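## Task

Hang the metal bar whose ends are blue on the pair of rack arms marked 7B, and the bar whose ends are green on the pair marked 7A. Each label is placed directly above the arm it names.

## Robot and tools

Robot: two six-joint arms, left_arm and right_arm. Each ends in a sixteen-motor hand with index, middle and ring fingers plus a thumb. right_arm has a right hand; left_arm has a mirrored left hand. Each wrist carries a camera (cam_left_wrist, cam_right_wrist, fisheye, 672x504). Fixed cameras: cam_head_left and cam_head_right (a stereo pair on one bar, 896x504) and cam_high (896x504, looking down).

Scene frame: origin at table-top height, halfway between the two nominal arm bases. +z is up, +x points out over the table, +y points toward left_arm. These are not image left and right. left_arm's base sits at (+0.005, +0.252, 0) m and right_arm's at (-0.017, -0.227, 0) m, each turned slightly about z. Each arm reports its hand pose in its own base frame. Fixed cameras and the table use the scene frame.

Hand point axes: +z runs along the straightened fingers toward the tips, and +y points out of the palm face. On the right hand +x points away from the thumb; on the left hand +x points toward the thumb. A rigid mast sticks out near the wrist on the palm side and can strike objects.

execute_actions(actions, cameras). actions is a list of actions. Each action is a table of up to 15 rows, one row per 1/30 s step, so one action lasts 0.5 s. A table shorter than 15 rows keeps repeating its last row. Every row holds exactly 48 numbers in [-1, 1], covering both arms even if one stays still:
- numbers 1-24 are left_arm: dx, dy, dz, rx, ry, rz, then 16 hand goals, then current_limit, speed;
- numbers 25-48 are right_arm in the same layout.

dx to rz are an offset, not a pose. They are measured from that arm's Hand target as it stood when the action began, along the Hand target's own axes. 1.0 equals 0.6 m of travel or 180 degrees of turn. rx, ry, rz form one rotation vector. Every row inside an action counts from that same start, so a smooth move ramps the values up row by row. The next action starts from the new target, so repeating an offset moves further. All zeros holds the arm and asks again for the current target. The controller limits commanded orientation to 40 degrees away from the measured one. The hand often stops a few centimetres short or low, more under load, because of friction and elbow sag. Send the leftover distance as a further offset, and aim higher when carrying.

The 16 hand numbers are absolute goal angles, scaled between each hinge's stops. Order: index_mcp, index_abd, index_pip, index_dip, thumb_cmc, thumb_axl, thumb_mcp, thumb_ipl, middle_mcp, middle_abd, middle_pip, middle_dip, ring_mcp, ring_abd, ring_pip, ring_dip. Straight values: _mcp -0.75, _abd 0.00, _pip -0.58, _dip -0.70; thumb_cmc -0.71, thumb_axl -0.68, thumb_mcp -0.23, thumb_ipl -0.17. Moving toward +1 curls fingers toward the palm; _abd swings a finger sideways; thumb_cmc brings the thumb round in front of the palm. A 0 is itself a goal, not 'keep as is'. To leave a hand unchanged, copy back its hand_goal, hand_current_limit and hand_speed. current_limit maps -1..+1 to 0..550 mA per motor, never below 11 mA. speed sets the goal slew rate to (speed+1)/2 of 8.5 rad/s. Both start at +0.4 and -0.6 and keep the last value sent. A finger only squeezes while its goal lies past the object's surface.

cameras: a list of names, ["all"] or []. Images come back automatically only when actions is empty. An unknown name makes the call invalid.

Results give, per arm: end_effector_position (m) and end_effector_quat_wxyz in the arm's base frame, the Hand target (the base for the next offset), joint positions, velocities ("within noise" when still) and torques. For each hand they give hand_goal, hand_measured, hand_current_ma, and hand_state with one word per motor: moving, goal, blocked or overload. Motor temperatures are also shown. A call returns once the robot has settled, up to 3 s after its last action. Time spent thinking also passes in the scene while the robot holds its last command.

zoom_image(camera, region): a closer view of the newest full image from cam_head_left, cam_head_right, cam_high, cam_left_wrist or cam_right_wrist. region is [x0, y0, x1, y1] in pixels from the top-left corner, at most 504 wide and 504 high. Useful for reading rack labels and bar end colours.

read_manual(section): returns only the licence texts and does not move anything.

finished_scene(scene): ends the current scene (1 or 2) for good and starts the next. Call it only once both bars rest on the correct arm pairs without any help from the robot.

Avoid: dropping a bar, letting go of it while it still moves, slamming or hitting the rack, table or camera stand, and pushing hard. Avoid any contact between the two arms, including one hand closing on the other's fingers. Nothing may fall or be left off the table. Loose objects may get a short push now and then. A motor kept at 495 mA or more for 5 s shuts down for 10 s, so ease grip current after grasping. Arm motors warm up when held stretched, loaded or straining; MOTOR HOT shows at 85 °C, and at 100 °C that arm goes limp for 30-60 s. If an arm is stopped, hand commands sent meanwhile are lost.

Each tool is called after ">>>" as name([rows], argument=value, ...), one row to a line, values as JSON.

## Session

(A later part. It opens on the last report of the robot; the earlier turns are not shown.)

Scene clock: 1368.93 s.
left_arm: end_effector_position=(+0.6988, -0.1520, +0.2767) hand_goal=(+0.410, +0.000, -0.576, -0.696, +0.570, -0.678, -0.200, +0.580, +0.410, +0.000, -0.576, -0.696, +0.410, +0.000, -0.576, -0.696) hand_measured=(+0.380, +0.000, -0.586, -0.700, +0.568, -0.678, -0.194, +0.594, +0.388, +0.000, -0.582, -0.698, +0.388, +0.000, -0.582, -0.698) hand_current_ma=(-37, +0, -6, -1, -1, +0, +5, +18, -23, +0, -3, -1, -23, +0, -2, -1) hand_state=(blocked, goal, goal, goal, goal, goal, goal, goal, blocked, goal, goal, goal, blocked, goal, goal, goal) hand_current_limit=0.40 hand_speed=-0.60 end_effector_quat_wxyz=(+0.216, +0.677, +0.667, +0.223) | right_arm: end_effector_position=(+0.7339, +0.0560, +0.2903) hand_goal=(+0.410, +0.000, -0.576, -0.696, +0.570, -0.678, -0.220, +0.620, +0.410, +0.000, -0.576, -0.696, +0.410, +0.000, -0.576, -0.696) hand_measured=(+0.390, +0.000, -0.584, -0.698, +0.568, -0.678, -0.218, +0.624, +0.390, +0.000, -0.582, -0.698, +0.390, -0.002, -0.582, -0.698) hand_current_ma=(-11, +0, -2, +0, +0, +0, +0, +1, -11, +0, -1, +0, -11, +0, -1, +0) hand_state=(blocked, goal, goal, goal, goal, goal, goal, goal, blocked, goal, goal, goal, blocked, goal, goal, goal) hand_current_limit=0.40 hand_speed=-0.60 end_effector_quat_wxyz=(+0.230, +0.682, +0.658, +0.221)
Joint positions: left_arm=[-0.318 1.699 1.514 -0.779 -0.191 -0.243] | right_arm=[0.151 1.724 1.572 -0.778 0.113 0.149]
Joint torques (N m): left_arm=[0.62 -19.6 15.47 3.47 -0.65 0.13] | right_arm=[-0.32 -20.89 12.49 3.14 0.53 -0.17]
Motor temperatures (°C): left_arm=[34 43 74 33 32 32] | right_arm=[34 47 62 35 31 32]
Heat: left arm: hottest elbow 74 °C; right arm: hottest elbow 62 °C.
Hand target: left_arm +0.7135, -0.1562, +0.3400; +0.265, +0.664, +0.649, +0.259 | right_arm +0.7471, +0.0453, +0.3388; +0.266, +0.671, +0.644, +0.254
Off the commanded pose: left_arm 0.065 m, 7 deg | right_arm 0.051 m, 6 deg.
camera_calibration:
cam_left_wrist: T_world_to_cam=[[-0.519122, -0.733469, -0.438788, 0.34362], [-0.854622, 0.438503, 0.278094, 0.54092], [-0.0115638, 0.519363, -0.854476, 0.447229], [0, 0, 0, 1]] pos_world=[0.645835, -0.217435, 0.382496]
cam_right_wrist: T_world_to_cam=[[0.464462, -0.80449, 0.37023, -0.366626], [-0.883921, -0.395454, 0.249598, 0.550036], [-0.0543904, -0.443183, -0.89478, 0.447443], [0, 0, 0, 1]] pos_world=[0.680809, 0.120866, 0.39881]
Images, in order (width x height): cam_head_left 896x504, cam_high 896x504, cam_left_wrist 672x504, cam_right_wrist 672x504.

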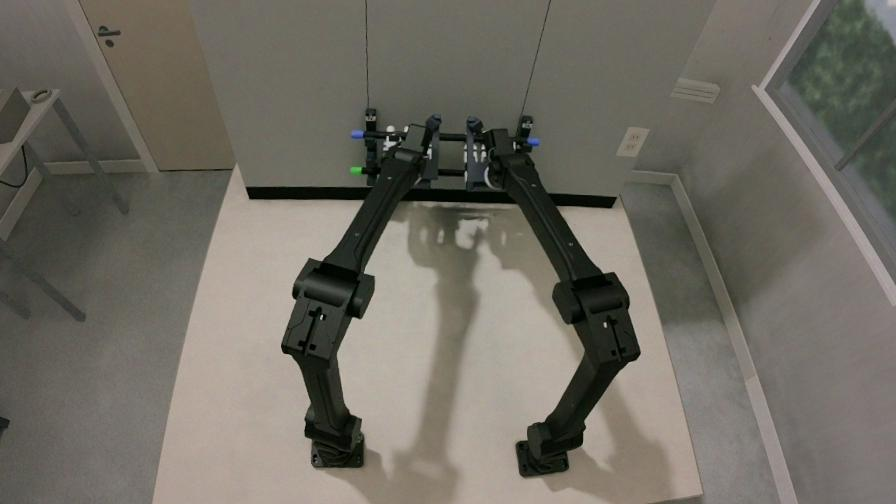

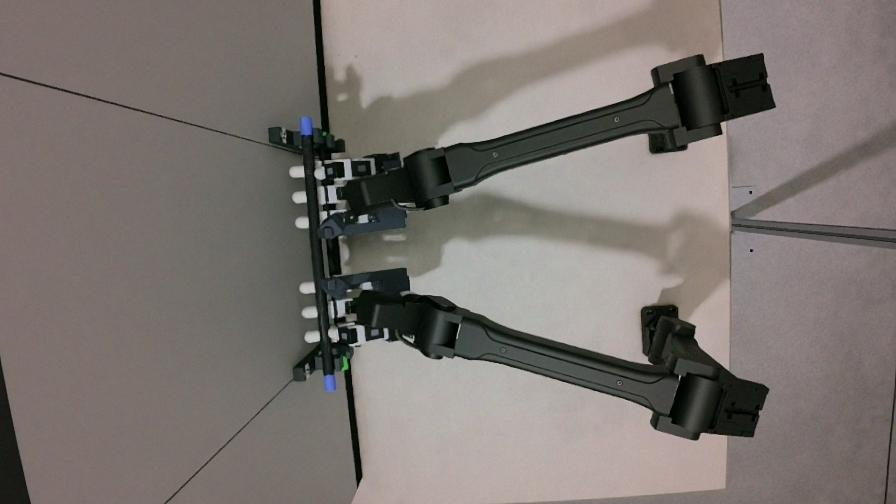

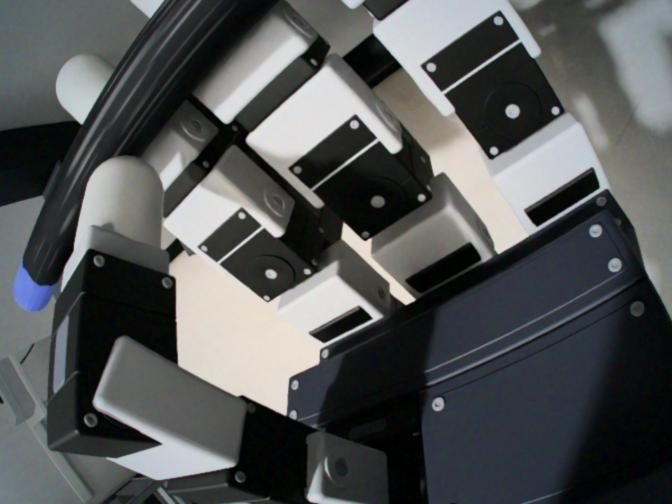

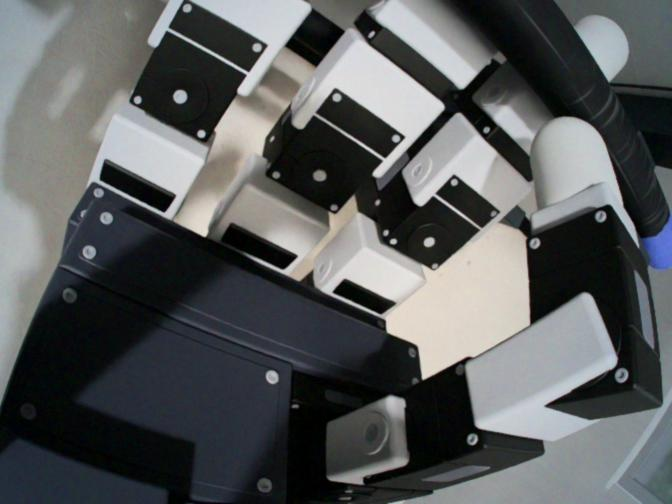

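>>> execute_actions([
  [[0,0.0107,-0.0128,-0.008,0,0,0.411,0,-0.576,-0.696,0.571,-0.678,-0.18,0.56,0.411,0,-0.576,-0.696,0.411,0,-0.576,-0.696,0.4,-0.6,0,0.0107,-0.0128,-0.008,0,0,0.411,0,-0.576,-0.696,0.571,-0.678,-0.2,0.6,0.411,0,-0.576,-0.696,0.411,0,-0.576,-0.696,0.4,-0.6]],
  [[0,0.0107,-0.0128,0,0,0,0.411,0,-0.576,-0.696,0.571,-0.678,-0.18,0.54,0.411,0,-0.576,-0.696,0.411,0,-0.576,-0.696,0.4,-0.6,0,0.0107,-0.0128,0,0,0,0.411,0,-0.576,-0.696,0.571,-0.678,-0.19,0.58,0.411,0,-0.576,-0.696,0.411,0,-0.576,-0.696,0.4,-0.6]],
], cameras=["cam_head_left","cam_high"])

>>> zoom_image(camera="cam_head_left", region=[340, 75, 560, 195])

Scene clock: 1378.70 s.
left_arm: end_effector_position=(+0.7000, -0.1519, +0.2842) hand_goal=(+0.410, +0.000, -0.576, -0.696, +0.570, -0.678, -0.180, +0.540, +0.410, +0.000, -0.576, -0.696, +0.410, +0.000, -0.576, -0.696) hand_measured=(+0.374, +0.000, -0.588, -0.700, +0.568, -0.678, -0.174, +0.562, +0.380, +0.000, -0.588, -0.698, +0.386, +0.000, -0.584, -0.698) hand_current_ma=(-51, +0, -9, -1, -1, +0, +4, +36, -36, +0, -7, -1, -27, +0, -4, -1) hand_state=(blocked, goal, goal, goal, goal, goal, goal, blocked, blocked, goal, goal, goal, blocked, goal, goal, goal) hand_current_limit=0.40 hand_speed=-0.60 end_effector_quat_wxyz=(+0.222, +0.676, +0.664, +0.231) | right_arm: end_effector_position=(+0.7359, +0.0562, +0.2947) hand_goal=(+0.410, +0.000, -0.576, -0.696, +0.570, -0.678, -0.190, +0.580, +0.410, +0.000, -0.576, -0.696, +0.410, +0.000, -0.576, -0.696) hand_measured=(+0.386, +0.000, -0.586, -0.698, +0.568, -0.678, -0.190, +0.588, +0.388, +0.000, -0.584, -0.698, +0.388, -0.002, -0.582, -0.698) hand_current_ma=(-15, +0, -3, +0, +0, +0, +0, +4, -14, +0, -2, +0, -12, +0, -1, +0) hand_state=(blocked, goal, goal, goal, goal, goal, goal, goal, blocked, goal, goal, goal, blocked, goal, goal, goal) hand_current_limit=0.40 hand_speed=-0.60 end_effector_quat_wxyz=(+0.235, +0.680, +0.656, +0.227)
Joint positions: left_arm=[-0.318 1.693 1.514 -0.765 -0.197 -0.237] | right_arm=[0.151 1.723 1.572 -0.763 0.115 0.147]
Joint torques (N m): left_arm=[0.32 -20.42 16.75 2.62 -0.65 0.12] | right_arm=[-0.09 -22.01 13.67 2.47 0.59 -0.2]
Motor temperatures (°C): left_arm=[34 44 72 33 32 32] | right_arm=[34 48 63 36 31 32]
Heat: left arm: hottest elbow 72 °C; right arm: hottest elbow 63 °C.
Hand target: left_arm +0.7120, -0.1562, +0.3600; +0.273, +0.661, +0.646, +0.267 | right_arm +0.7457, +0.0454, +0.3588; +0.274, +0.668, +0.641, +0.262
Off the commanded pose: left_arm 0.077 m, 8 deg | right_arm 0.066 m, 6 deg.
Images, in order (width x height): cam_head_left 896x504, cam_high 896x504.

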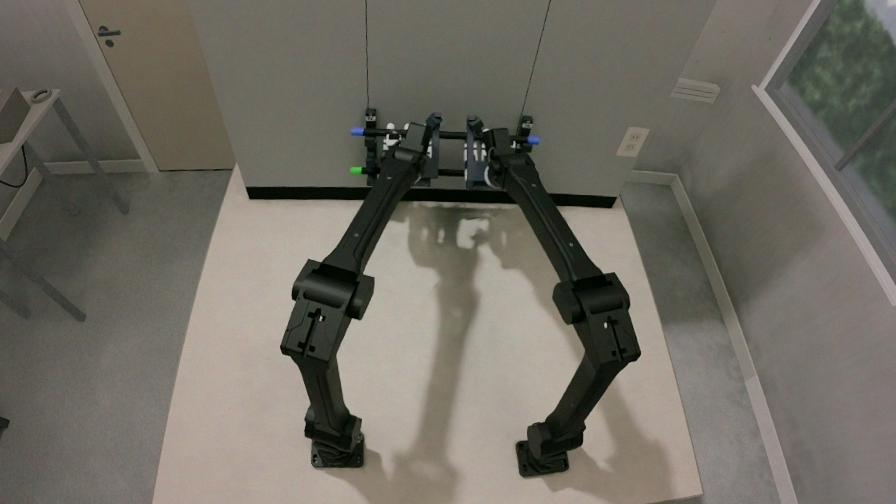

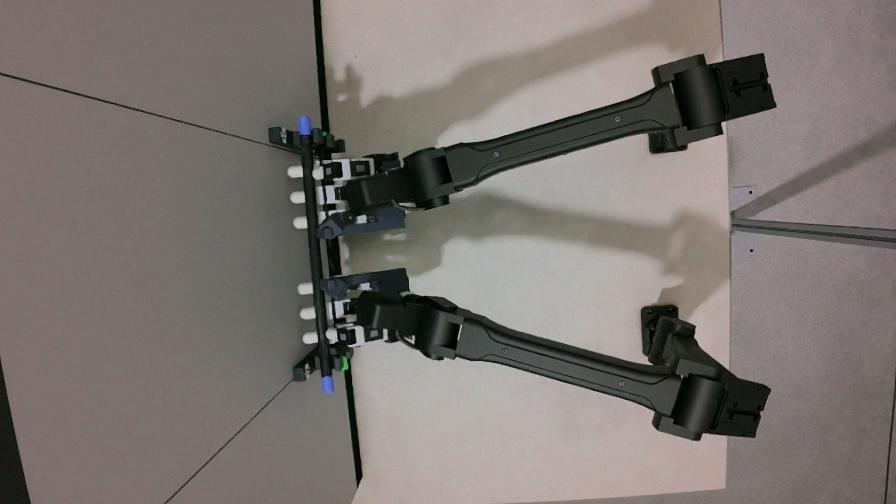

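Scaled by 2.291.

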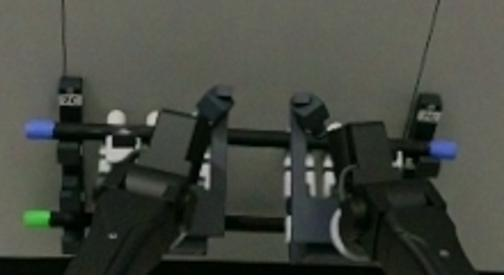

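>>> execute_actions([
  [[0,0.008,-0.0096,0,0,0,0.411,0,-0.576,-0.696,0.571,-0.678,-0.18,0.54,0.411,0,-0.576,-0.696,0.411,0,-0.576,-0.696,0.4,-0.6,0,0.0143,-0.017,0,0,0,0.411,0,-0.576,-0.696,0.571,-0.678,-0.19,0.58,0.411,0,-0.576,-0.696,0.411,0,-0.576,-0.696,0.4,-0.6]],
  [[0,0.008,-0.0096,0,0,0,0.411,0,-0.576,-0.696,0.571,-0.678,-0.18,0.54,0.411,0,-0.576,-0.696,0.411,0,-0.576,-0.696,0.4,-0.6,0,0.0143,-0.017,0,0,0,0.411,0,-0.576,-0.696,0.571,-0.678,-0.19,0.58,0.411,0,-0.576,-0.696,0.411,0,-0.576,-0.696,0.4,-0.6]],
], cameras=["cam_head_left"])

>>> zoom_image(camera="cam_head_left", region=[340, 95, 560, 215])

Scene clock: 1387.70 s.
left_arm: end_effector_position=(+0.6971, -0.1522, +0.2928) hand_goal=(+0.410, +0.000, -0.576, -0.696, +0.570, -0.678, -0.180, +0.540, +0.410, +0.000, -0.576, -0.696, +0.410, +0.000, -0.576, -0.696) hand_measured=(+0.374, +0.000, -0.588, -0.700, +0.568, -0.678, -0.174, +0.560, +0.380, +0.000, -0.588, -0.698, +0.386, +0.000, -0.584, -0.698) hand_current_ma=(-51, +0, -9, -1, -1, +0, +4, +30, -36, +0, -7, -1, -27, +0, -4, -1) hand_state=(blocked, goal, goal, goal, goal, goal, goal, blocked, blocked, goal, goal, goal, blocked, goal, goal, goal) hand_current_limit=0.40 hand_speed=-0.60 end_effector_quat_wxyz=(+0.226, +0.675, +0.662, +0.233) | right_arm: end_effector_position=(+0.7317, +0.0565, +0.3060) hand_goal=(+0.410, +0.000, -0.576, -0.696, +0.570, -0.678, -0.190, +0.580, +0.410, +0.000, -0.576, -0.696, +0.410, +0.000, -0.576, -0.696) hand_measured=(+0.386, +0.000, -0.586, -0.698, +0.568, -0.678, -0.188, +0.588, +0.386, +0.000, -0.584, -0.698, +0.388, -0.002, -0.584, -0.698) hand_current_ma=(-16, +0, -3, +0, +0, +0, +0, +4, -16, +0, -2, +0, -14, +0, -2, +0) hand_state=(blocked, goal, goal, goal, goal, goal, goal, goal, blocked, goal, goal, goal, blocked, goal, goal, goal) hand_current_limit=0.40 hand_speed=-0.60 end_effector_quat_wxyz=(+0.233, +0.680, +0.658, +0.223)
Joint positions: left_arm=[-0.32 1.68 1.514 -0.77 -0.197 -0.235] | right_arm=[0.152 1.71 1.59 -0.802 0.116 0.145]
Joint torques (N m): left_arm=[0.21 -19.72 19.18 1.32 -0.65 0.11] | right_arm=[0.03 -22.12 16.32 1.68 0.58 -0.16]
Motor temperatures (°C): left_arm=[34 43 72 33 32 32] | right_arm=[34 47 65 36 31 32]
Heat: left arm: hottest elbow 72 °C; right arm: hottest elbow 65 °C.
Hand target: left_arm +0.7107, -0.1562, +0.3749; +0.273, +0.661, +0.646, +0.267 | right_arm +0.7436, +0.0455, +0.3854; +0.274, +0.668, +0.641, +0.262
Off the commanded pose: left_arm 0.083 m, 7 deg | right_arm 0.081 m, 7 deg.
Images, in order (width x height): cam_head_left 896x504.

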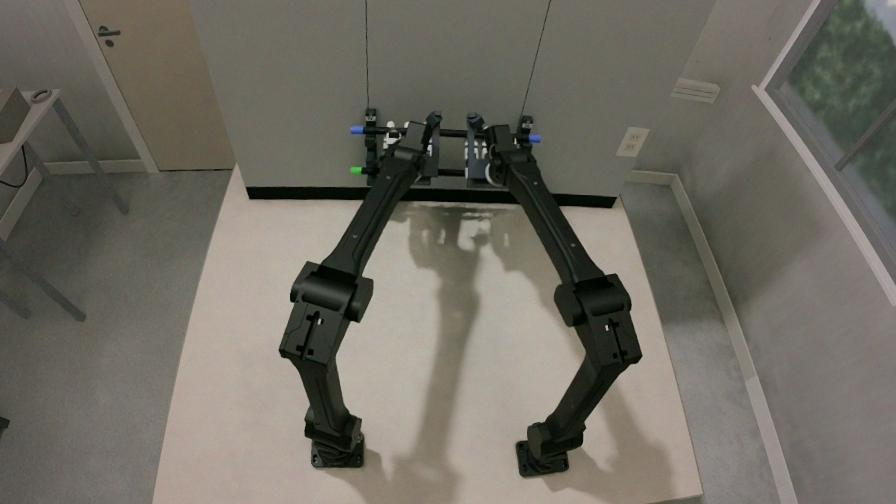

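Scaled by 2.291.

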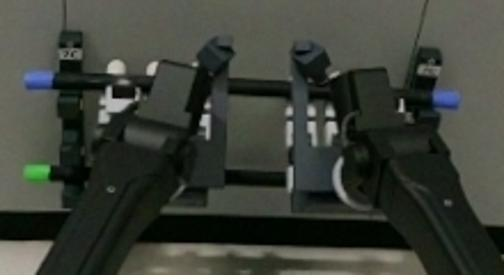

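>>> execute_actions([
  [[0,-0.0142,-0.0141,0,0,0,0.411,0,-0.576,-0.696,0.571,-0.678,-0.18,0.54,0.411,0,-0.576,-0.696,0.411,0,-0.576,-0.696,0.4,-0.6,0,-0.0142,-0.0141,0,0,0,0.411,0,-0.576,-0.696,0.571,-0.678,-0.19,0.56,0.411,0,-0.576,-0.696,0.411,0,-0.576,-0.696,0.4,-0.6]],
])

Scene clock: 1396.67 s.
left_arm: end_effector_position=(+0.6917, -0.1533, +0.3129) hand_goal=(+0.410, +0.000, -0.576, -0.696, +0.570, -0.678, -0.180, +0.540, +0.410, +0.000, -0.576, -0.696, +0.410, +0.000, -0.576, -0.696) hand_measured=(+0.374, +0.000, -0.588, -0.700, +0.568, -0.678, -0.174, +0.554, +0.380, +0.000, -0.588, -0.698, +0.386, +0.000, -0.584, -0.698) hand_current_ma=(-51, +0, -9, -1, -1, +0, +4, +18, -36, +0, -7, -1, -27, +0, -4, -1) hand_state=(blocked, goal, goal, goal, goal, goal, goal, goal, blocked, goal, goal, goal, blocked, goal, goal, goal) hand_current_limit=0.40 hand_speed=-0.60 end_effector_quat_wxyz=(+0.238, +0.672, +0.659, +0.240) | right_arm: end_effector_position=(+0.7262, +0.0559, +0.3279) hand_goal=(+0.410, +0.000, -0.576, -0.696, +0.570, -0.678, -0.190, +0.560, +0.410, +0.000, -0.576, -0.696, +0.410, +0.000, -0.576, -0.696) hand_measured=(+0.386, +0.000, -0.586, -0.698, +0.568, -0.678, -0.186, +0.576, +0.384, +0.000, -0.586, -0.698, +0.384, -0.002, -0.586, -0.698) hand_current_ma=(-17, +0, -3, +0, +0, +0, +1, +11, -18, +0, -2, +0, -19, +0, -3, +0) hand_state=(blocked, goal, goal, goal, goal, goal, goal, goal, blocked, goal, goal, goal, blocked, goal, goal, goal) hand_current_limit=0.40 hand_speed=-0.60 end_effector_quat_wxyz=(+0.244, +0.674, +0.657, +0.233)
Joint positions: left_arm=[-0.324 1.65 1.514 -0.77 -0.2 -0.235] | right_arm=[0.152 1.68 1.59 -0.802 0.119 0.136]
Joint torques (N m): left_arm=[-0.32 -18.84 16.91 1.52 -0.63 0.08] | right_arm=[0.21 -21.13 14.15 1.78 0.54 -0.15]
Motor temperatures (°C): left_arm=[34 43 73 33 32 32] | right_arm=[34 49 67 36 31 32]
Heat: left arm: hottest elbow 73 °C; right arm: hottest elbow 67 °C.
Hand target: left_arm +0.6987, -0.1559, +0.3749; +0.273, +0.661, +0.646, +0.267 | right_arm +0.7316, +0.0460, +0.3854; +0.274, +0.668, +0.641, +0.262
Off the commanded pose: left_arm 0.062 m, 5 deg | right_arm 0.059 m, 5 deg.

>>> execute_actions([
  [[0,-0.047,0.0238,0.0167,0,0,0.411,0,-0.576,-0.696,0.571,-0.678,-0.18,0.54,0.411,0,-0.576,-0.696,0.411,0,-0.576,-0.696,0.4,-0.6,0,-0.047,0.0238,0.0167,0,0,0.411,0,-0.576,-0.696,0.571,-0.678,-0.19,0.56,0.411,0,-0.576,-0.696,0.411,0,-0.576,-0.696,0.4,-0.6]],
])

Scene clock: 1405.23 s.
left_arm: end_effector_position=(+0.6911, -0.1531, +0.3120) hand_goal=(+0.410, +0.000, -0.576, -0.696, +0.570, -0.678, -0.180, +0.540, +0.410, +0.000, -0.576, -0.696, +0.410, +0.000, -0.576, -0.696) hand_measured=(+0.374, +0.000, -0.588, -0.700, +0.568, -0.678, -0.174, +0.554, +0.380, +0.000, -0.588, -0.698, +0.386, +0.000, -0.584, -0.698) hand_current_ma=(-51, +0, -9, -1, -1, +0, +4, +18, -36, +0, -7, -1, -27, +0, -4, -1) hand_state=(blocked, goal, goal, goal, goal, goal, goal, goal, blocked, goal, goal, goal, blocked, goal, goal, goal) hand_current_limit=0.40 hand_speed=-0.60 end_effector_quat_wxyz=(+0.236, +0.673, +0.659, +0.239) | right_arm: end_effector_position=(+0.7258, +0.0558, +0.3273) hand_goal=(+0.410, +0.000, -0.576, -0.696, +0.570, -0.678, -0.190, +0.560, +0.410, +0.000, -0.576, -0.696, +0.410, +0.000, -0.576, -0.696) hand_measured=(+0.386, +0.000, -0.586, -0.698, +0.568, -0.678, -0.186, +0.576, +0.384, +0.000, -0.586, -0.698, +0.384, -0.002, -0.586, -0.698) hand_current_ma=(-17, +0, -3, +0, +0, +0, +1, +11, -19, +0, -2, +0, -19, +0, -3, +0) hand_state=(blocked, goal, goal, goal, goal, goal, goal, goal, blocked, goal, goal, goal, blocked, goal, goal, goal) hand_current_limit=0.40 hand_speed=-0.60 end_effector_quat_wxyz=(+0.243, +0.675, +0.657, +0.232)
Joint positions: left_arm=[-0.324 1.65 1.514 -0.775 -0.2 -0.235] | right_arm=[0.152 1.68 1.59 -0.806 0.119 0.136]
Joint torques (N m): left_arm=[-0.38 -18.73 12.89 1.37 -0.17 -0.03] | right_arm=[0.26 -21.13 10.21 1.66 0.27 -0.06]
Motor temperatures (°C): left_arm=[34 43 73 33 32 32] | right_arm=[34 48 66 36 31 32]
Heat: left arm: hottest elbow 73 °C; right arm: hottest elbow 66 °C.
Hand target: left_arm +0.6888, -0.1557, +0.3449; +0.255, +0.668, +0.653, +0.250 | right_arm +0.7216, +0.0464, +0.3554; +0.257, +0.674, +0.647, +0.245
Off the commanded pose: left_arm 0.033 m, 3 deg | right_arm 0.030 m, 2 deg.

>>> execute_actions([
  [[0,-0.0483,0.0016,0,0,0,0.411,0,-0.576,-0.696,0.571,-0.678,-0.18,0.54,0.411,0,-0.576,-0.696,0.411,0,-0.576,-0.696,0.4,-0.6,0,-0.0483,0.0016,0,0,0,0.411,0,-0.576,-0.696,0.571,-0.678,-0.19,0.56,0.411,0,-0.576,-0.696,0.411,0,-0.576,-0.696,0.4,-0.6]],
])

Scene clock: 1416.37 s.
left_arm: end_effector_position=(+0.6665, -0.1570, +0.2868) hand_goal=(+0.410, +0.000, -0.576, -0.696, +0.570, -0.678, -0.180, +0.540, +0.410, +0.000, -0.576, -0.696, +0.410, +0.000, -0.576, -0.696) hand_measured=(+0.378, +0.004, -0.586, -0.700, +0.572, -0.678, -0.176, +0.546, +0.382, +0.002, -0.586, -0.698, +0.384, +0.000, -0.584, -0.698) hand_current_ma=(-44, +1, -7, -1, +0, +0, +3, +4, -35, +0, -6, -1, -29, +0, -4, -1) hand_state=(blocked, goal, goal, goal, goal, goal, goal, goal, blocked, goal, goal, goal, blocked, goal, goal, goal) hand_current_limit=0.40 hand_speed=-0.60 end_effector_quat_wxyz=(+0.219, +0.686, +0.655, +0.229) | right_arm: end_effector_position=(+0.6991, +0.0514, +0.2993) hand_goal=(+0.410, +0.000, -0.576, -0.696, +0.570, -0.678, -0.190, +0.560, +0.410, +0.000, -0.576, -0.696, +0.410, +0.000, -0.576, -0.696) hand_measured=(+0.378, +0.002, -0.590, -0.698, +0.570, -0.678, -0.182, +0.574, +0.382, +0.002, -0.586, -0.698, +0.386, -0.002, -0.584, -0.698) hand_current_ma=(-27, +0, -6, +0, +0, +0, +3, +8, -22, +0, -3, +0, -16, +0, -2, +0) hand_state=(blocked, goal, goal, goal, goal, goal, goal, goal, blocked, goal, goal, goal, blocked, goal, goal, goal) hand_current_limit=0.40 hand_speed=-0.60 end_effector_quat_wxyz=(+0.230, +0.680, +0.662, +0.215)
Joint positions: left_arm=[-0.341 1.614 1.426 -0.767 -0.202 -0.231] | right_arm=[0.152 1.632 1.481 -0.789 0.119 0.141]
Joint torques (N m): left_arm=[-0.26 -18.55 11.14 3.59 -0.52 -0.13] | right_arm=[1.2 -20.54 9.5 3.26 0.47 -0.02]
Motor temperatures (°C): left_arm=[34 44 71 33 32 32] | right_arm=[34 47 64 36 31 32]
Heat: left arm: hottest elbow 71 °C; right arm: hottest elbow 64 °C.
Hand target: left_arm +0.6678, -0.1552, +0.3248; +0.255, +0.668, +0.653, +0.250 | right_arm +0.7005, +0.0472, +0.3355; +0.257, +0.674, +0.647, +0.245
Off the commanded pose: left_arm 0.038 m, 5 deg | right_arm 0.036 m, 5 deg.

>>> execute_actions(actions=[])

>>> zoom_image(camera="cam_head_left", region=[340, 75, 440, 180])

>>> zoom_image(camera="cam_head_left", region=[480, 75, 580, 180])

>>> zoom_image(camera="cam_high", region=[270, 100, 390, 400])

Scene clock: 1421.83 s.
left_arm: end_effector_position=(+0.6665, -0.1570, +0.2868) hand_goal=(+0.410, +0.000, -0.576, -0.696, +0.570, -0.678, -0.180, +0.540, +0.410, +0.000, -0.576, -0.696, +0.410, +0.000, -0.576, -0.696) hand_measured=(+0.378, +0.004, -0.586, -0.700, +0.572, -0.678, -0.176, +0.546, +0.382, +0.002, -0.586, -0.698, +0.384, +0.000, -0.584, -0.698) hand_current_ma=(-44, +1, -7, -1, +0, +0, +3, +4, -35, +0, -6, -1, -29, +0, -4, -1) hand_state=(blocked, goal, goal, goal, goal, goal, goal, goal, blocked, goal, goal, goal, blocked, goal, goal, goal) hand_current_limit=0.40 hand_speed=-0.60 end_effector_quat_wxyz=(+0.219, +0.686, +0.655, +0.229) | right_arm: end_effector_position=(+0.6991, +0.0514, +0.2993) hand_goal=(+0.410, +0.000, -0.576, -0.696, +0.570, -0.678, -0.190, +0.560, +0.410, +0.000, -0.576, -0.696, +0.410, +0.000, -0.576, -0.696) hand_measured=(+0.378, +0.002, -0.590, -0.698, +0.570, -0.678, -0.182, +0.574, +0.382, +0.002, -0.586, -0.698, +0.386, -0.002, -0.584, -0.698) hand_current_ma=(-27, +0, -6, +0, +0, +0, +3, +8, -22, +0, -3, +0, -16, +0, -2, +0) hand_state=(blocked, goal, goal, goal, goal, goal, goal, goal, blocked, goal, goal, goal, blocked, goal, goal, goal) hand_current_limit=0.40 hand_speed=-0.60 end_effector_quat_wxyz=(+0.230, +0.680, +0.662, +0.215)
Joint positions: left_arm=[-0.341 1.614 1.426 -0.767 -0.202 -0.231] | right_arm=[0.152 1.632 1.481 -0.789 0.119 0.141]
Joint velocities: within noise
Joint torques (N m): left_arm=[-0.21 -18.73 11.15 3.62 -0.51 -0.14] | right_arm=[1.14 -20.48 9.51 3.25 0.47 -0.01]
Motor temperatures (°C): left_arm=[34 44 71 33 32 32] | right_arm=[34 47 63 36 31 32]
Heat: left arm: hottest elbow 71 °C; right arm: hottest elbow 63 °C.
Hand target: left_arm +0.6678, -0.1552, +0.3248; +0.255, +0.668, +0.653, +0.250 | right_arm +0.7005, +0.0472, +0.3355; +0.257, +0.674, +0.647, +0.245
Off the commanded pose: left_arm 0.038 m, 5 deg | right_arm 0.036 m, 5 deg.
camera_calibration:
cam_left_wrist: T_world_to_cam=[[-0.533304, -0.713804, -0.453951, 0.344552], [-0.845835, 0.457727, 0.27395, 0.511069], [0.0122383, 0.530066, -0.847868, 0.442008], [0, 0, 0, 1]] pos_world=[0.610622, -0.22228, 0.391166]
cam_right_wrist: T_world_to_cam=[[0.470868, -0.798547, 0.374974, -0.363747], [-0.880147, -0.396219, 0.261442, 0.509093], [-0.0602016, -0.453137, -0.889406, 0.454461], [0, 0, 0, 1]] pos_world=[0.646713, 0.117176, 0.407498]

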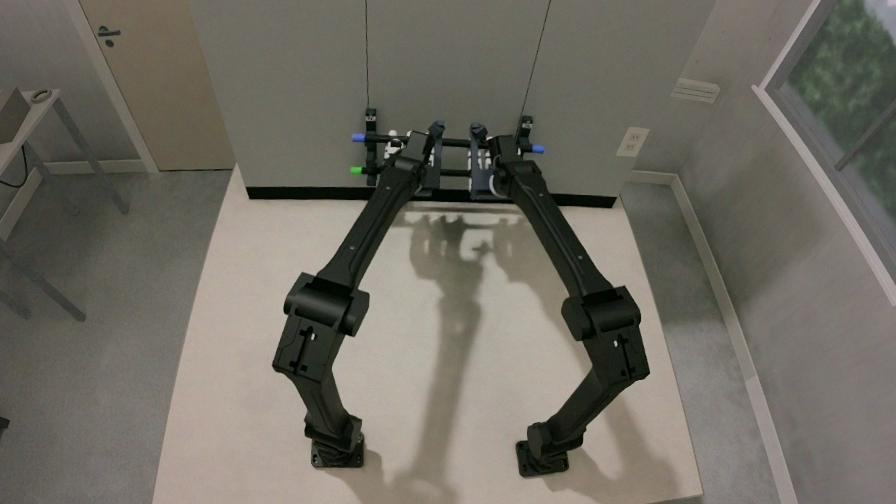

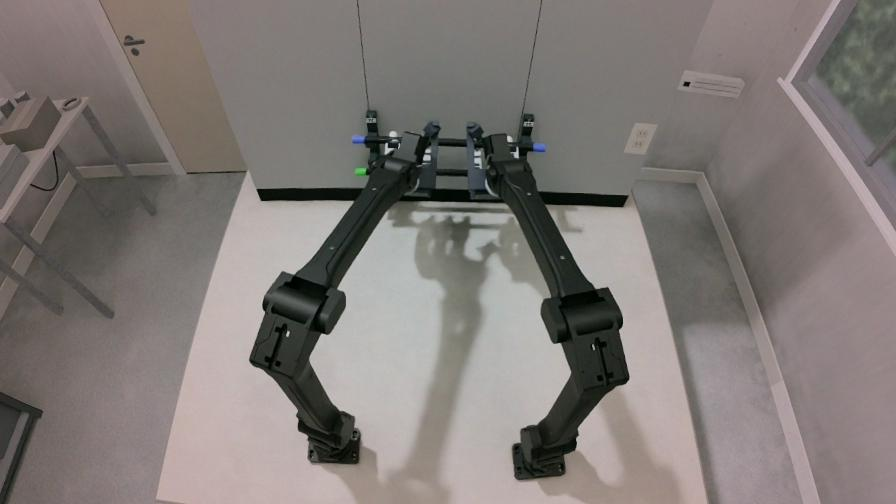

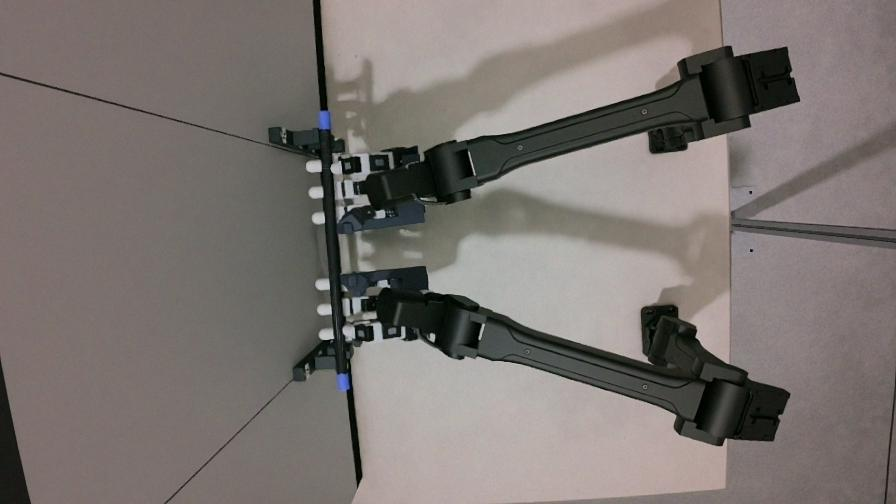

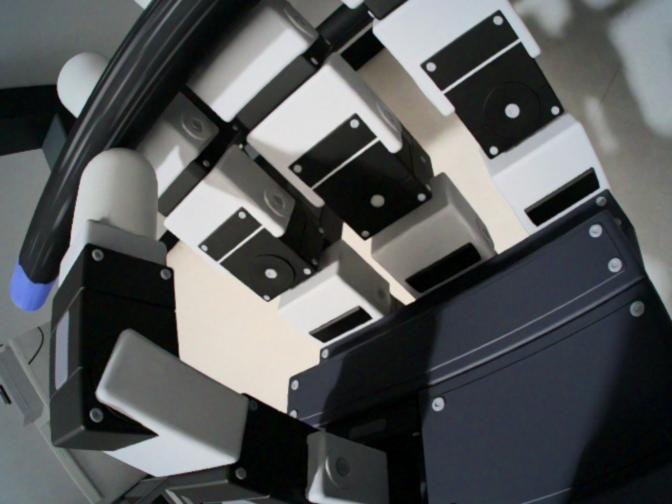

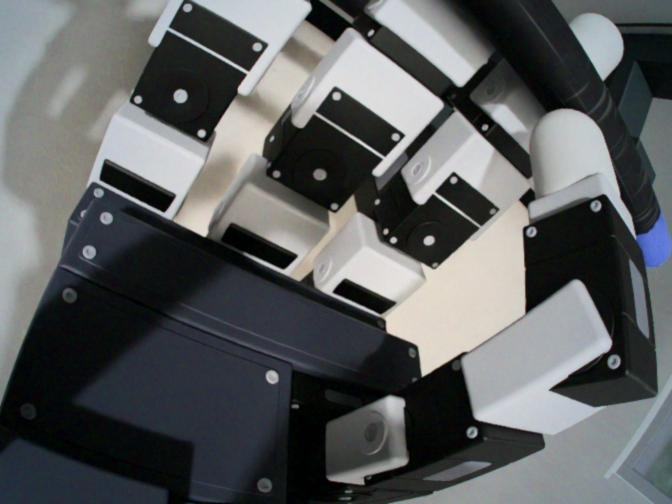

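Scaled by 4.800.

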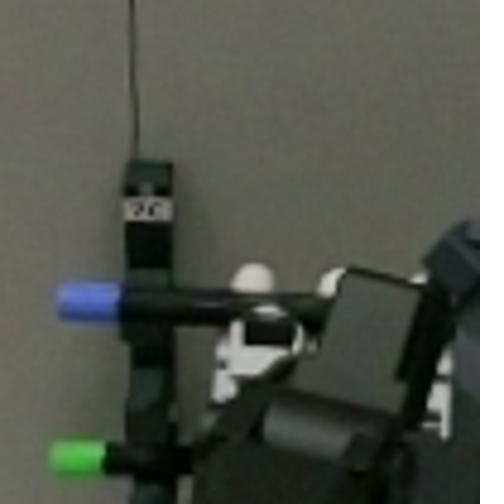

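Scaled by 4.800.

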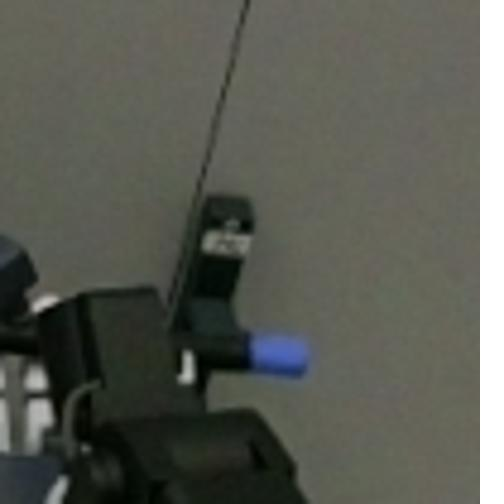

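Scaled by 1.680.

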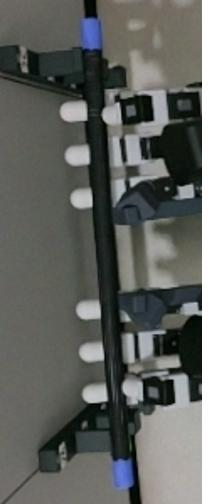

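>>> execute_actions(actions=[])

Scene clock: 1448.47 s.
left_arm: end_effector_position=(+0.6665, -0.1570, +0.2868) hand_goal=(+0.410, +0.000, -0.576, -0.696, +0.570, -0.678, -0.180, +0.540, +0.410, +0.000, -0.576, -0.696, +0.410, +0.000, -0.576, -0.696) hand_measured=(+0.378, +0.004, -0.586, -0.700, +0.572, -0.678, -0.176, +0.546, +0.382, +0.002, -0.586, -0.698, +0.384, +0.000, -0.584, -0.698) hand_current_ma=(-44, +1, -7, -1, +0, +0, +3, +4, -35, +0, -6, -1, -29, +0, -4, -1) hand_state=(blocked, goal, goal, goal, goal, goal, goal, goal, blocked, goal, goal, goal, blocked, goal, goal, goal) hand_current_limit=0.40 hand_speed=-0.60 end_effector_quat_wxyz=(+0.219, +0.686, +0.655, +0.229) | right_arm: end_effector_position=(+0.6991, +0.0514, +0.2993) hand_goal=(+0.410, +0.000, -0.576, -0.696, +0.570, -0.678, -0.190, +0.560, +0.410, +0.000, -0.576, -0.696, +0.410, +0.000, -0.576, -0.696) hand_measured=(+0.378, +0.002, -0.590, -0.698, +0.570, -0.678, -0.182, +0.574, +0.382, +0.002, -0.586, -0.698, +0.386, -0.002, -0.584, -0.698) hand_current_ma=(-27, +0, -6, +0, +0, +0, +3, +8, -22, +0, -3, +0, -16, +0, -2, +0) hand_state=(blocked, goal, goal, goal, goal, goal, goal, goal, blocked, goal, goal, goal, blocked, goal, goal, goal) hand_current_limit=0.40 hand_speed=-0.60 end_effector_quat_wxyz=(+0.230, +0.680, +0.662, +0.215)
Joint positions: left_arm=[-0.341 1.614 1.426 -0.767 -0.202 -0.231] | right_arm=[0.152 1.632 1.481 -0.789 0.119 0.141]
Joint velocities: within noise
Joint torques (N m): left_arm=[-0.21 -18.55 11.03 3.6 -0.51 -0.13] | right_arm=[1.03 -20.31 9.47 3.18 0.46 -0.01]
Motor temperatures (°C): left_arm=[34 45 68 33 32 32] | right_arm=[34 47 60 36 31 32]
Heat: left arm: hottest elbow 68 °C; right arm: hottest elbow 60 °C.
Hand target: left_arm +0.6678, -0.1552, +0.3248; +0.255, +0.668, +0.653, +0.250 | right_arm +0.7005, +0.0472, +0.3355; +0.257, +0.674, +0.647, +0.245
Off the commanded pose: left_arm 0.038 m, 5 deg | right_arm 0.036 m, 5 deg.
camera_calibration:
cam_left_wrist: T_world_to_cam=[[-0.533304, -0.713804, -0.453951, 0.344552], [-0.845835, 0.457727, 0.27395, 0.511069], [0.0122383, 0.530066, -0.847868, 0.442008], [0, 0, 0, 1]] pos_world=[0.610622, -0.22228, 0.391166]
cam_right_wrist: T_world_to_cam=[[0.470868, -0.798547, 0.374974, -0.363747], [-0.880147, -0.396219, 0.261442, 0.509093], [-0.0602016, -0.453137, -0.889406, 0.454461], [0, 0, 0, 1]] pos_world=[0.646713, 0.117176, 0.407498]

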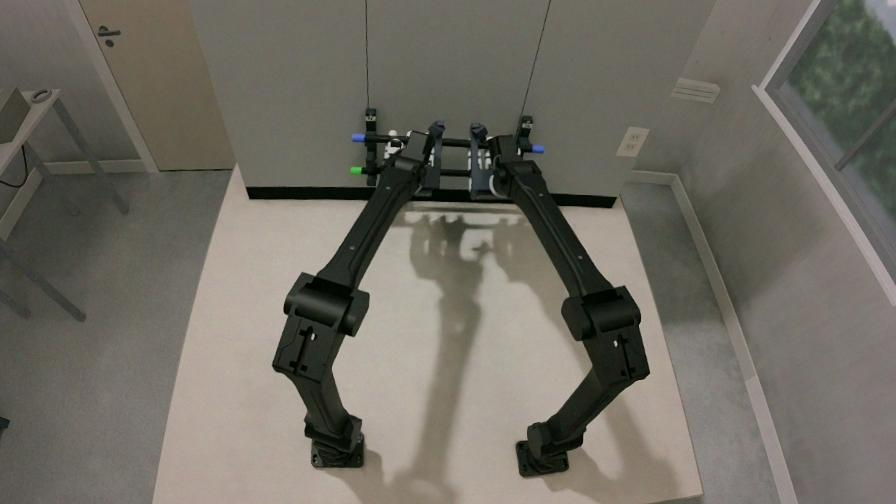

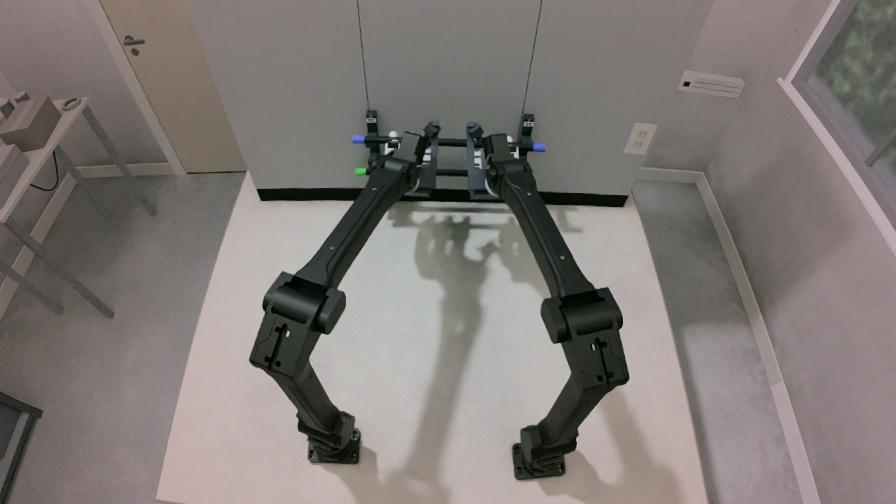

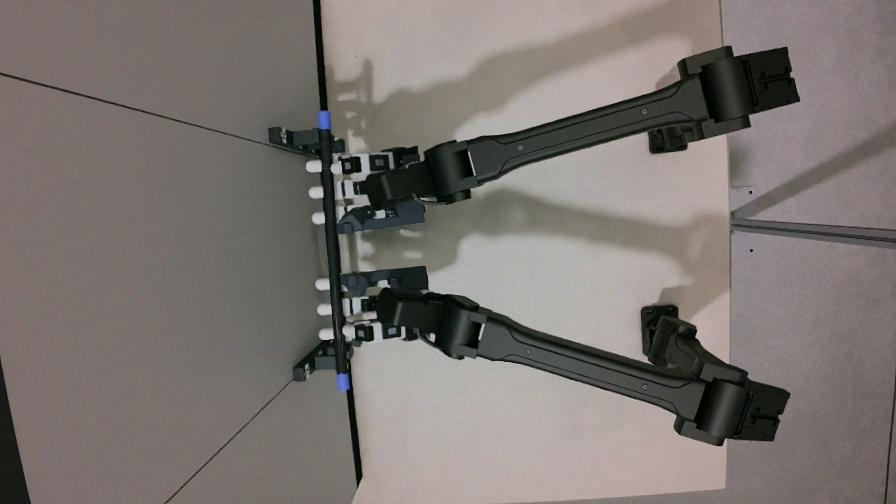

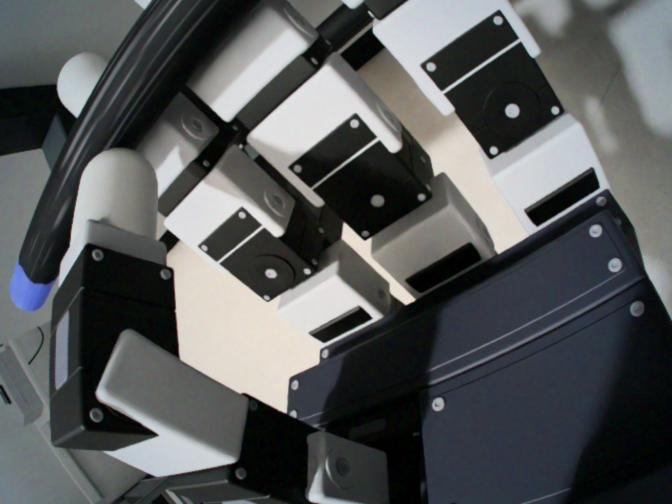

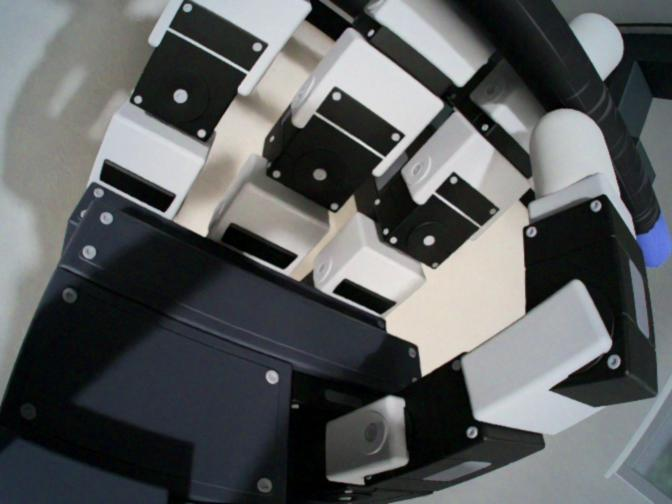

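>>> execute_actions([
  [[0,-0.0249,-0.0222,0,0,0,0.411,0,-0.576,-0.696,0.571,-0.678,-0.18,0.54,0.411,0,-0.576,-0.696,0.411,0,-0.576,-0.696,0.4,-0.6,0,-0.0249,-0.0222,0,0,0,0.411,0,-0.576,-0.696,0.571,-0.678,-0.19,0.56,0.411,0,-0.576,-0.696,0.411,0,-0.576,-0.696,0.4,-0.6]],
  [[0,-0.0249,-0.0222,0,0,0,0.411,0,-0.576,-0.696,0.571,-0.678,-0.18,0.54,0.411,0,-0.576,-0.696,0.411,0,-0.576,-0.696,0.4,-0.6,0,-0.0249,-0.0222,0,0,0,0.411,0,-0.576,-0.696,0.571,-0.678,-0.19,0.56,0.411,0,-0.576,-0.696,0.411,0,-0.576,-0.696,0.4,-0.6]],
], cameras=["cam_high"])

Scene clock: 1459.70 s.
left_arm: end_effector_position=(+0.6268, -0.1588, +0.2910) hand_goal=(+0.410, +0.000, -0.576, -0.696, +0.570, -0.678, -0.180, +0.540, +0.410, +0.000, -0.576, -0.696, +0.410, +0.000, -0.576, -0.696) hand_measured=(+0.378, +0.002, -0.588, -0.700, +0.574, -0.678, -0.176, +0.546, +0.382, +0.004, -0.588, -0.698, +0.384, +0.000, -0.584, -0.698) hand_current_ma=(-44, +1, -7, -1, +1, +0, +3, +5, -36, +1, -7, -1, -29, +0, -5, -1) hand_state=(blocked, goal, goal, goal, goal, goal, goal, goal, blocked, goal, goal, goal, blocked, goal, goal, goal) hand_current_limit=0.40 hand_speed=-0.60 end_effector_quat_wxyz=(+0.221, +0.691, +0.648, +0.230) | right_arm: end_effector_position=(+0.6601, +0.0483, +0.3038) hand_goal=(+0.410, +0.000, -0.576, -0.696, +0.570, -0.678, -0.190, +0.560, +0.410, +0.000, -0.576, -0.696, +0.410, +0.000, -0.576, -0.696) hand_measured=(+0.378, +0.002, -0.590, -0.698, +0.572, -0.678, -0.182, +0.570, +0.380, +0.004, -0.586, -0.698, +0.384, +0.002, -0.586, -0.698) hand_current_ma=(-26, +0, -6, +0, +0, +0, +3, +4, -23, +0, -3, +0, -18, +0, -3, +0) hand_state=(blocked, goal, goal, goal, goal, goal, goal, goal, blocked, goal, goal, goal, blocked, goal, goal, goal) hand_current_limit=0.40 hand_speed=-0.60 end_effector_quat_wxyz=(+0.233, +0.677, +0.664, +0.216)
Joint positions: left_arm=[-0.367 1.514 1.317 -0.755 -0.211 -0.235] | right_arm=[0.157 1.528 1.366 -0.773 0.123 0.136]
Joint torques (N m): left_arm=[-0.09 -16.79 11.07 3.38 -0.8 -0.24] | right_arm=[1.96 -18.02 9.51 3.22 0.71 0.09]
Motor temperatures (°C): left_arm=[34 45 67 33 32 32] | right_arm=[34 47 59 36 31 32]
Heat: left arm: hottest elbow 67 °C; right arm: hottest elbow 59 °C.
Hand target: left_arm +0.6278, -0.1543, +0.3247; +0.255, +0.668, +0.653, +0.250 | right_arm +0.6605, +0.0489, +0.3356; +0.257, +0.674, +0.647, +0.245
Off the commanded pose: left_arm 0.034 m, 5 deg | right_arm 0.032 m, 5 deg.
Images, in order (width x height): cam_high 896x504.

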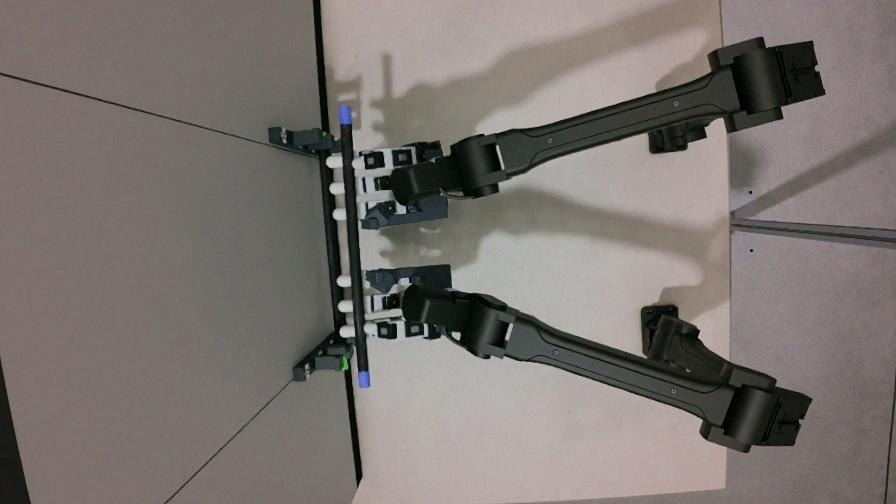

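>>> execute_actions([
  [[0,-0.0222,0.0249,0,0,0,0.411,0,-0.576,-0.696,0.571,-0.678,-0.18,0.54,0.411,0,-0.576,-0.696,0.411,0,-0.576,-0.696,0.4,-0.6,0,-0.0222,0.0249,0,0,0,0.411,0,-0.576,-0.696,0.571,-0.678,-0.19,0.56,0.411,0,-0.576,-0.696,0.411,0,-0.576,-0.696,0.4,-0.6]],
  [[0,-0.0222,0.0249,0,0,0,0.411,0,-0.576,-0.696,0.571,-0.678,-0.18,0.54,0.411,0,-0.576,-0.696,0.411,0,-0.576,-0.696,0.4,-0.6,0,-0.0222,0.0249,0,0,0,0.411,0,-0.576,-0.696,0.571,-0.678,-0.19,0.56,0.411,0,-0.576,-0.696,0.411,0,-0.576,-0.696,0.4,-0.6]],
], cameras=[])

>>> execute_actions([
  [[0,-0.0222,0.0249,0,0,0,0.411,0,-0.576,-0.696,0.571,-0.678,-0.18,0.54,0.411,0,-0.576,-0.696,0.411,0,-0.576,-0.696,0.4,-0.6,0,-0.0222,0.0249,0,0,0,0.411,0,-0.576,-0.696,0.571,-0.678,-0.19,0.56,0.411,0,-0.576,-0.696,0.411,0,-0.576,-0.696,0.4,-0.6]],
], cameras=["cam_high", "cam_head_left"])

Scene clock: 1473.47 s.
left_arm: end_effector_position=(+0.6213, -0.1585, +0.2629) hand_goal=(+0.410, +0.000, -0.576, -0.696, +0.570, -0.678, -0.180, +0.540, +0.410, +0.000, -0.576, -0.696, +0.410, +0.000, -0.576, -0.696) hand_measured=(+0.378, +0.002, -0.588, -0.700, +0.574, -0.676, -0.176, +0.546, +0.380, +0.004, -0.588, -0.698, +0.384, +0.000, -0.586, -0.698) hand_current_ma=(-44, +1, -7, -1, +2, +0, +3, +5, -37, +1, -8, -1, -32, +0, -5, -1) hand_state=(blocked, goal, goal, goal, goal, goal, goal, goal, blocked, goal, goal, goal, blocked, goal, goal, goal) hand_current_limit=0.40 hand_speed=-0.60 end_effector_quat_wxyz=(+0.228, +0.690, +0.646, +0.233) | right_arm: end_effector_position=(+0.6552, +0.0493, +0.2754) hand_goal=(+0.410, +0.000, -0.576, -0.696, +0.570, -0.678, -0.190, +0.560, +0.410, +0.000, -0.576, -0.696, +0.410, +0.000, -0.576, -0.696) hand_measured=(+0.380, +0.002, -0.590, -0.698, +0.574, -0.678, -0.186, +0.568, +0.380, +0.004, -0.586, -0.698, +0.382, +0.002, -0.586, -0.698) hand_current_ma=(-24, +0, -5, +0, +0, +0, +1, +4, -23, +1, -3, +0, -19, +0, -3, +0) hand_state=(blocked, goal, goal, goal, goal, goal, goal, goal, blocked, goal, goal, goal, blocked, goal, goal, goal) hand_current_limit=0.40 hand_speed=-0.60 end_effector_quat_wxyz=(+0.238, +0.675, +0.662, +0.222)
Joint positions: left_arm=[-0.37 1.514 1.232 -0.655 -0.212 -0.235] | right_arm=[0.16 1.526 1.279 -0.671 0.124 0.136]
Joint torques (N m): left_arm=[0.26 -14.39 11.14 3.66 -0.75 -0.24] | right_arm=[1.61 -15.91 9.5 3.26 0.67 0.11]
Motor temperatures (°C): left_arm=[34 45 65 33 33 32] | right_arm=[34 48 57 36 31 32]
Heat: left arm: hottest elbow 65 °C; right arm: hottest elbow 57 °C.
Hand target: left_arm +0.6279, -0.1542, +0.2847; +0.255, +0.668, +0.653, +0.250 | right_arm +0.6604, +0.0488, +0.2956; +0.257, +0.674, +0.647, +0.245
Off the commanded pose: left_arm 0.023 m, 5 deg | right_arm 0.021 m, 4 deg.
No camera images: "cameras" was empty.

Scene clock: 1474.33 s.
left_arm: end_effector_position=(+0.6208, -0.1583, +0.2450) hand_goal=(+0.410, +0.000, -0.576, -0.696, +0.570, -0.678, -0.180, +0.540, +0.410, +0.000, -0.576, -0.696, +0.410, +0.000, -0.576, -0.696) hand_measured=(+0.376, +0.004, -0.588, -0.700, +0.574, -0.676, -0.176, +0.546, +0.380, +0.004, -0.588, -0.698, +0.384, +0.000, -0.584, -0.698) hand_current_ma=(-46, +1, -8, -1, +2, +0, +3, +5, -37, +2, -8, -1, -31, +0, -5, -1) hand_state=(blocked, goal, goal, goal, goal, goal, goal, goal, blocked, goal, goal, goal, blocked, goal, goal, goal) hand_current_limit=0.40 hand_speed=-0.60 end_effector_quat_wxyz=(+0.229, +0.689, +0.646, +0.234) | right_arm: end_effector_position=(+0.6537, +0.0491, +0.2581) hand_goal=(+0.410, +0.000, -0.576, -0.696, +0.570, -0.678, -0.190, +0.560, +0.410, +0.000, -0.576, -0.696, +0.410, +0.000, -0.576, -0.696) hand_measured=(+0.380, +0.002, -0.590, -0.698, +0.574, -0.676, -0.186, +0.568, +0.378, +0.006, -0.588, -0.698, +0.380, +0.002, -0.588, -0.698) hand_current_ma=(-23, +0, -5, +0, +1, +0, +1, +4, -25, +1, -4, +0, -23, +0, -4, +0) hand_state=(blocked, goal, goal, goal, goal, goal, goal, goal, blocked, goal, goal, goal, blocked, goal, goal, goal) hand_current_limit=0.40 hand_speed=-0.60 end_effector_quat_wxyz=(+0.239, +0.674, +0.662, +0.224)
Joint positions: left_arm=[-0.37 1.526 1.195 -0.603 -0.212 -0.235] | right_arm=[0.16 1.534 1.239 -0.62 0.124 0.136]
Joint torques (N m): left_arm=[-0.15 -14.56 10.96 3.66 -0.73 -0.24] | right_arm=[1.38 -15.33 9.4 3.32 0.65 0.09]
Motor temperatures (°C): left_arm=[34 45 65 33 33 32] | right_arm=[34 48 57 36 31 32]
Heat: left arm: hottest elbow 65 °C; right arm: hottest elbow 57 °C.
Hand target: left_arm +0.6280, -0.1542, +0.2647; +0.255, +0.668, +0.653, +0.250 | right_arm +0.6604, +0.0487, +0.2756; +0.257, +0.674, +0.647, +0.245
Off the commanded pose: left_arm 0.021 m, 4 deg | right_arm 0.019 m, 4 deg.
Images, in order (width x height): cam_head_left 896x504, cam_high 896x504.

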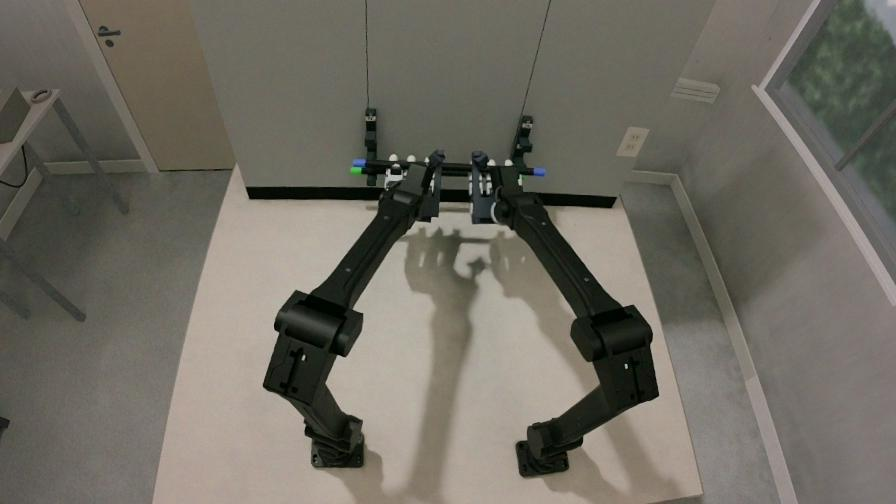

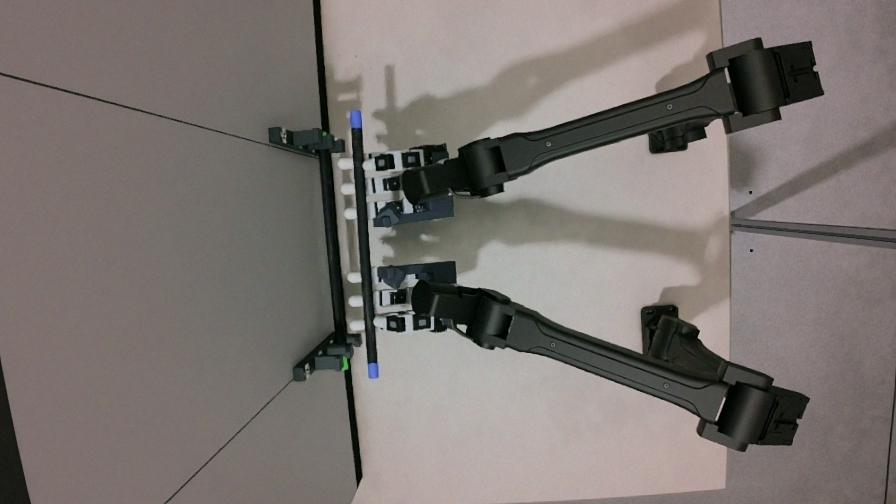

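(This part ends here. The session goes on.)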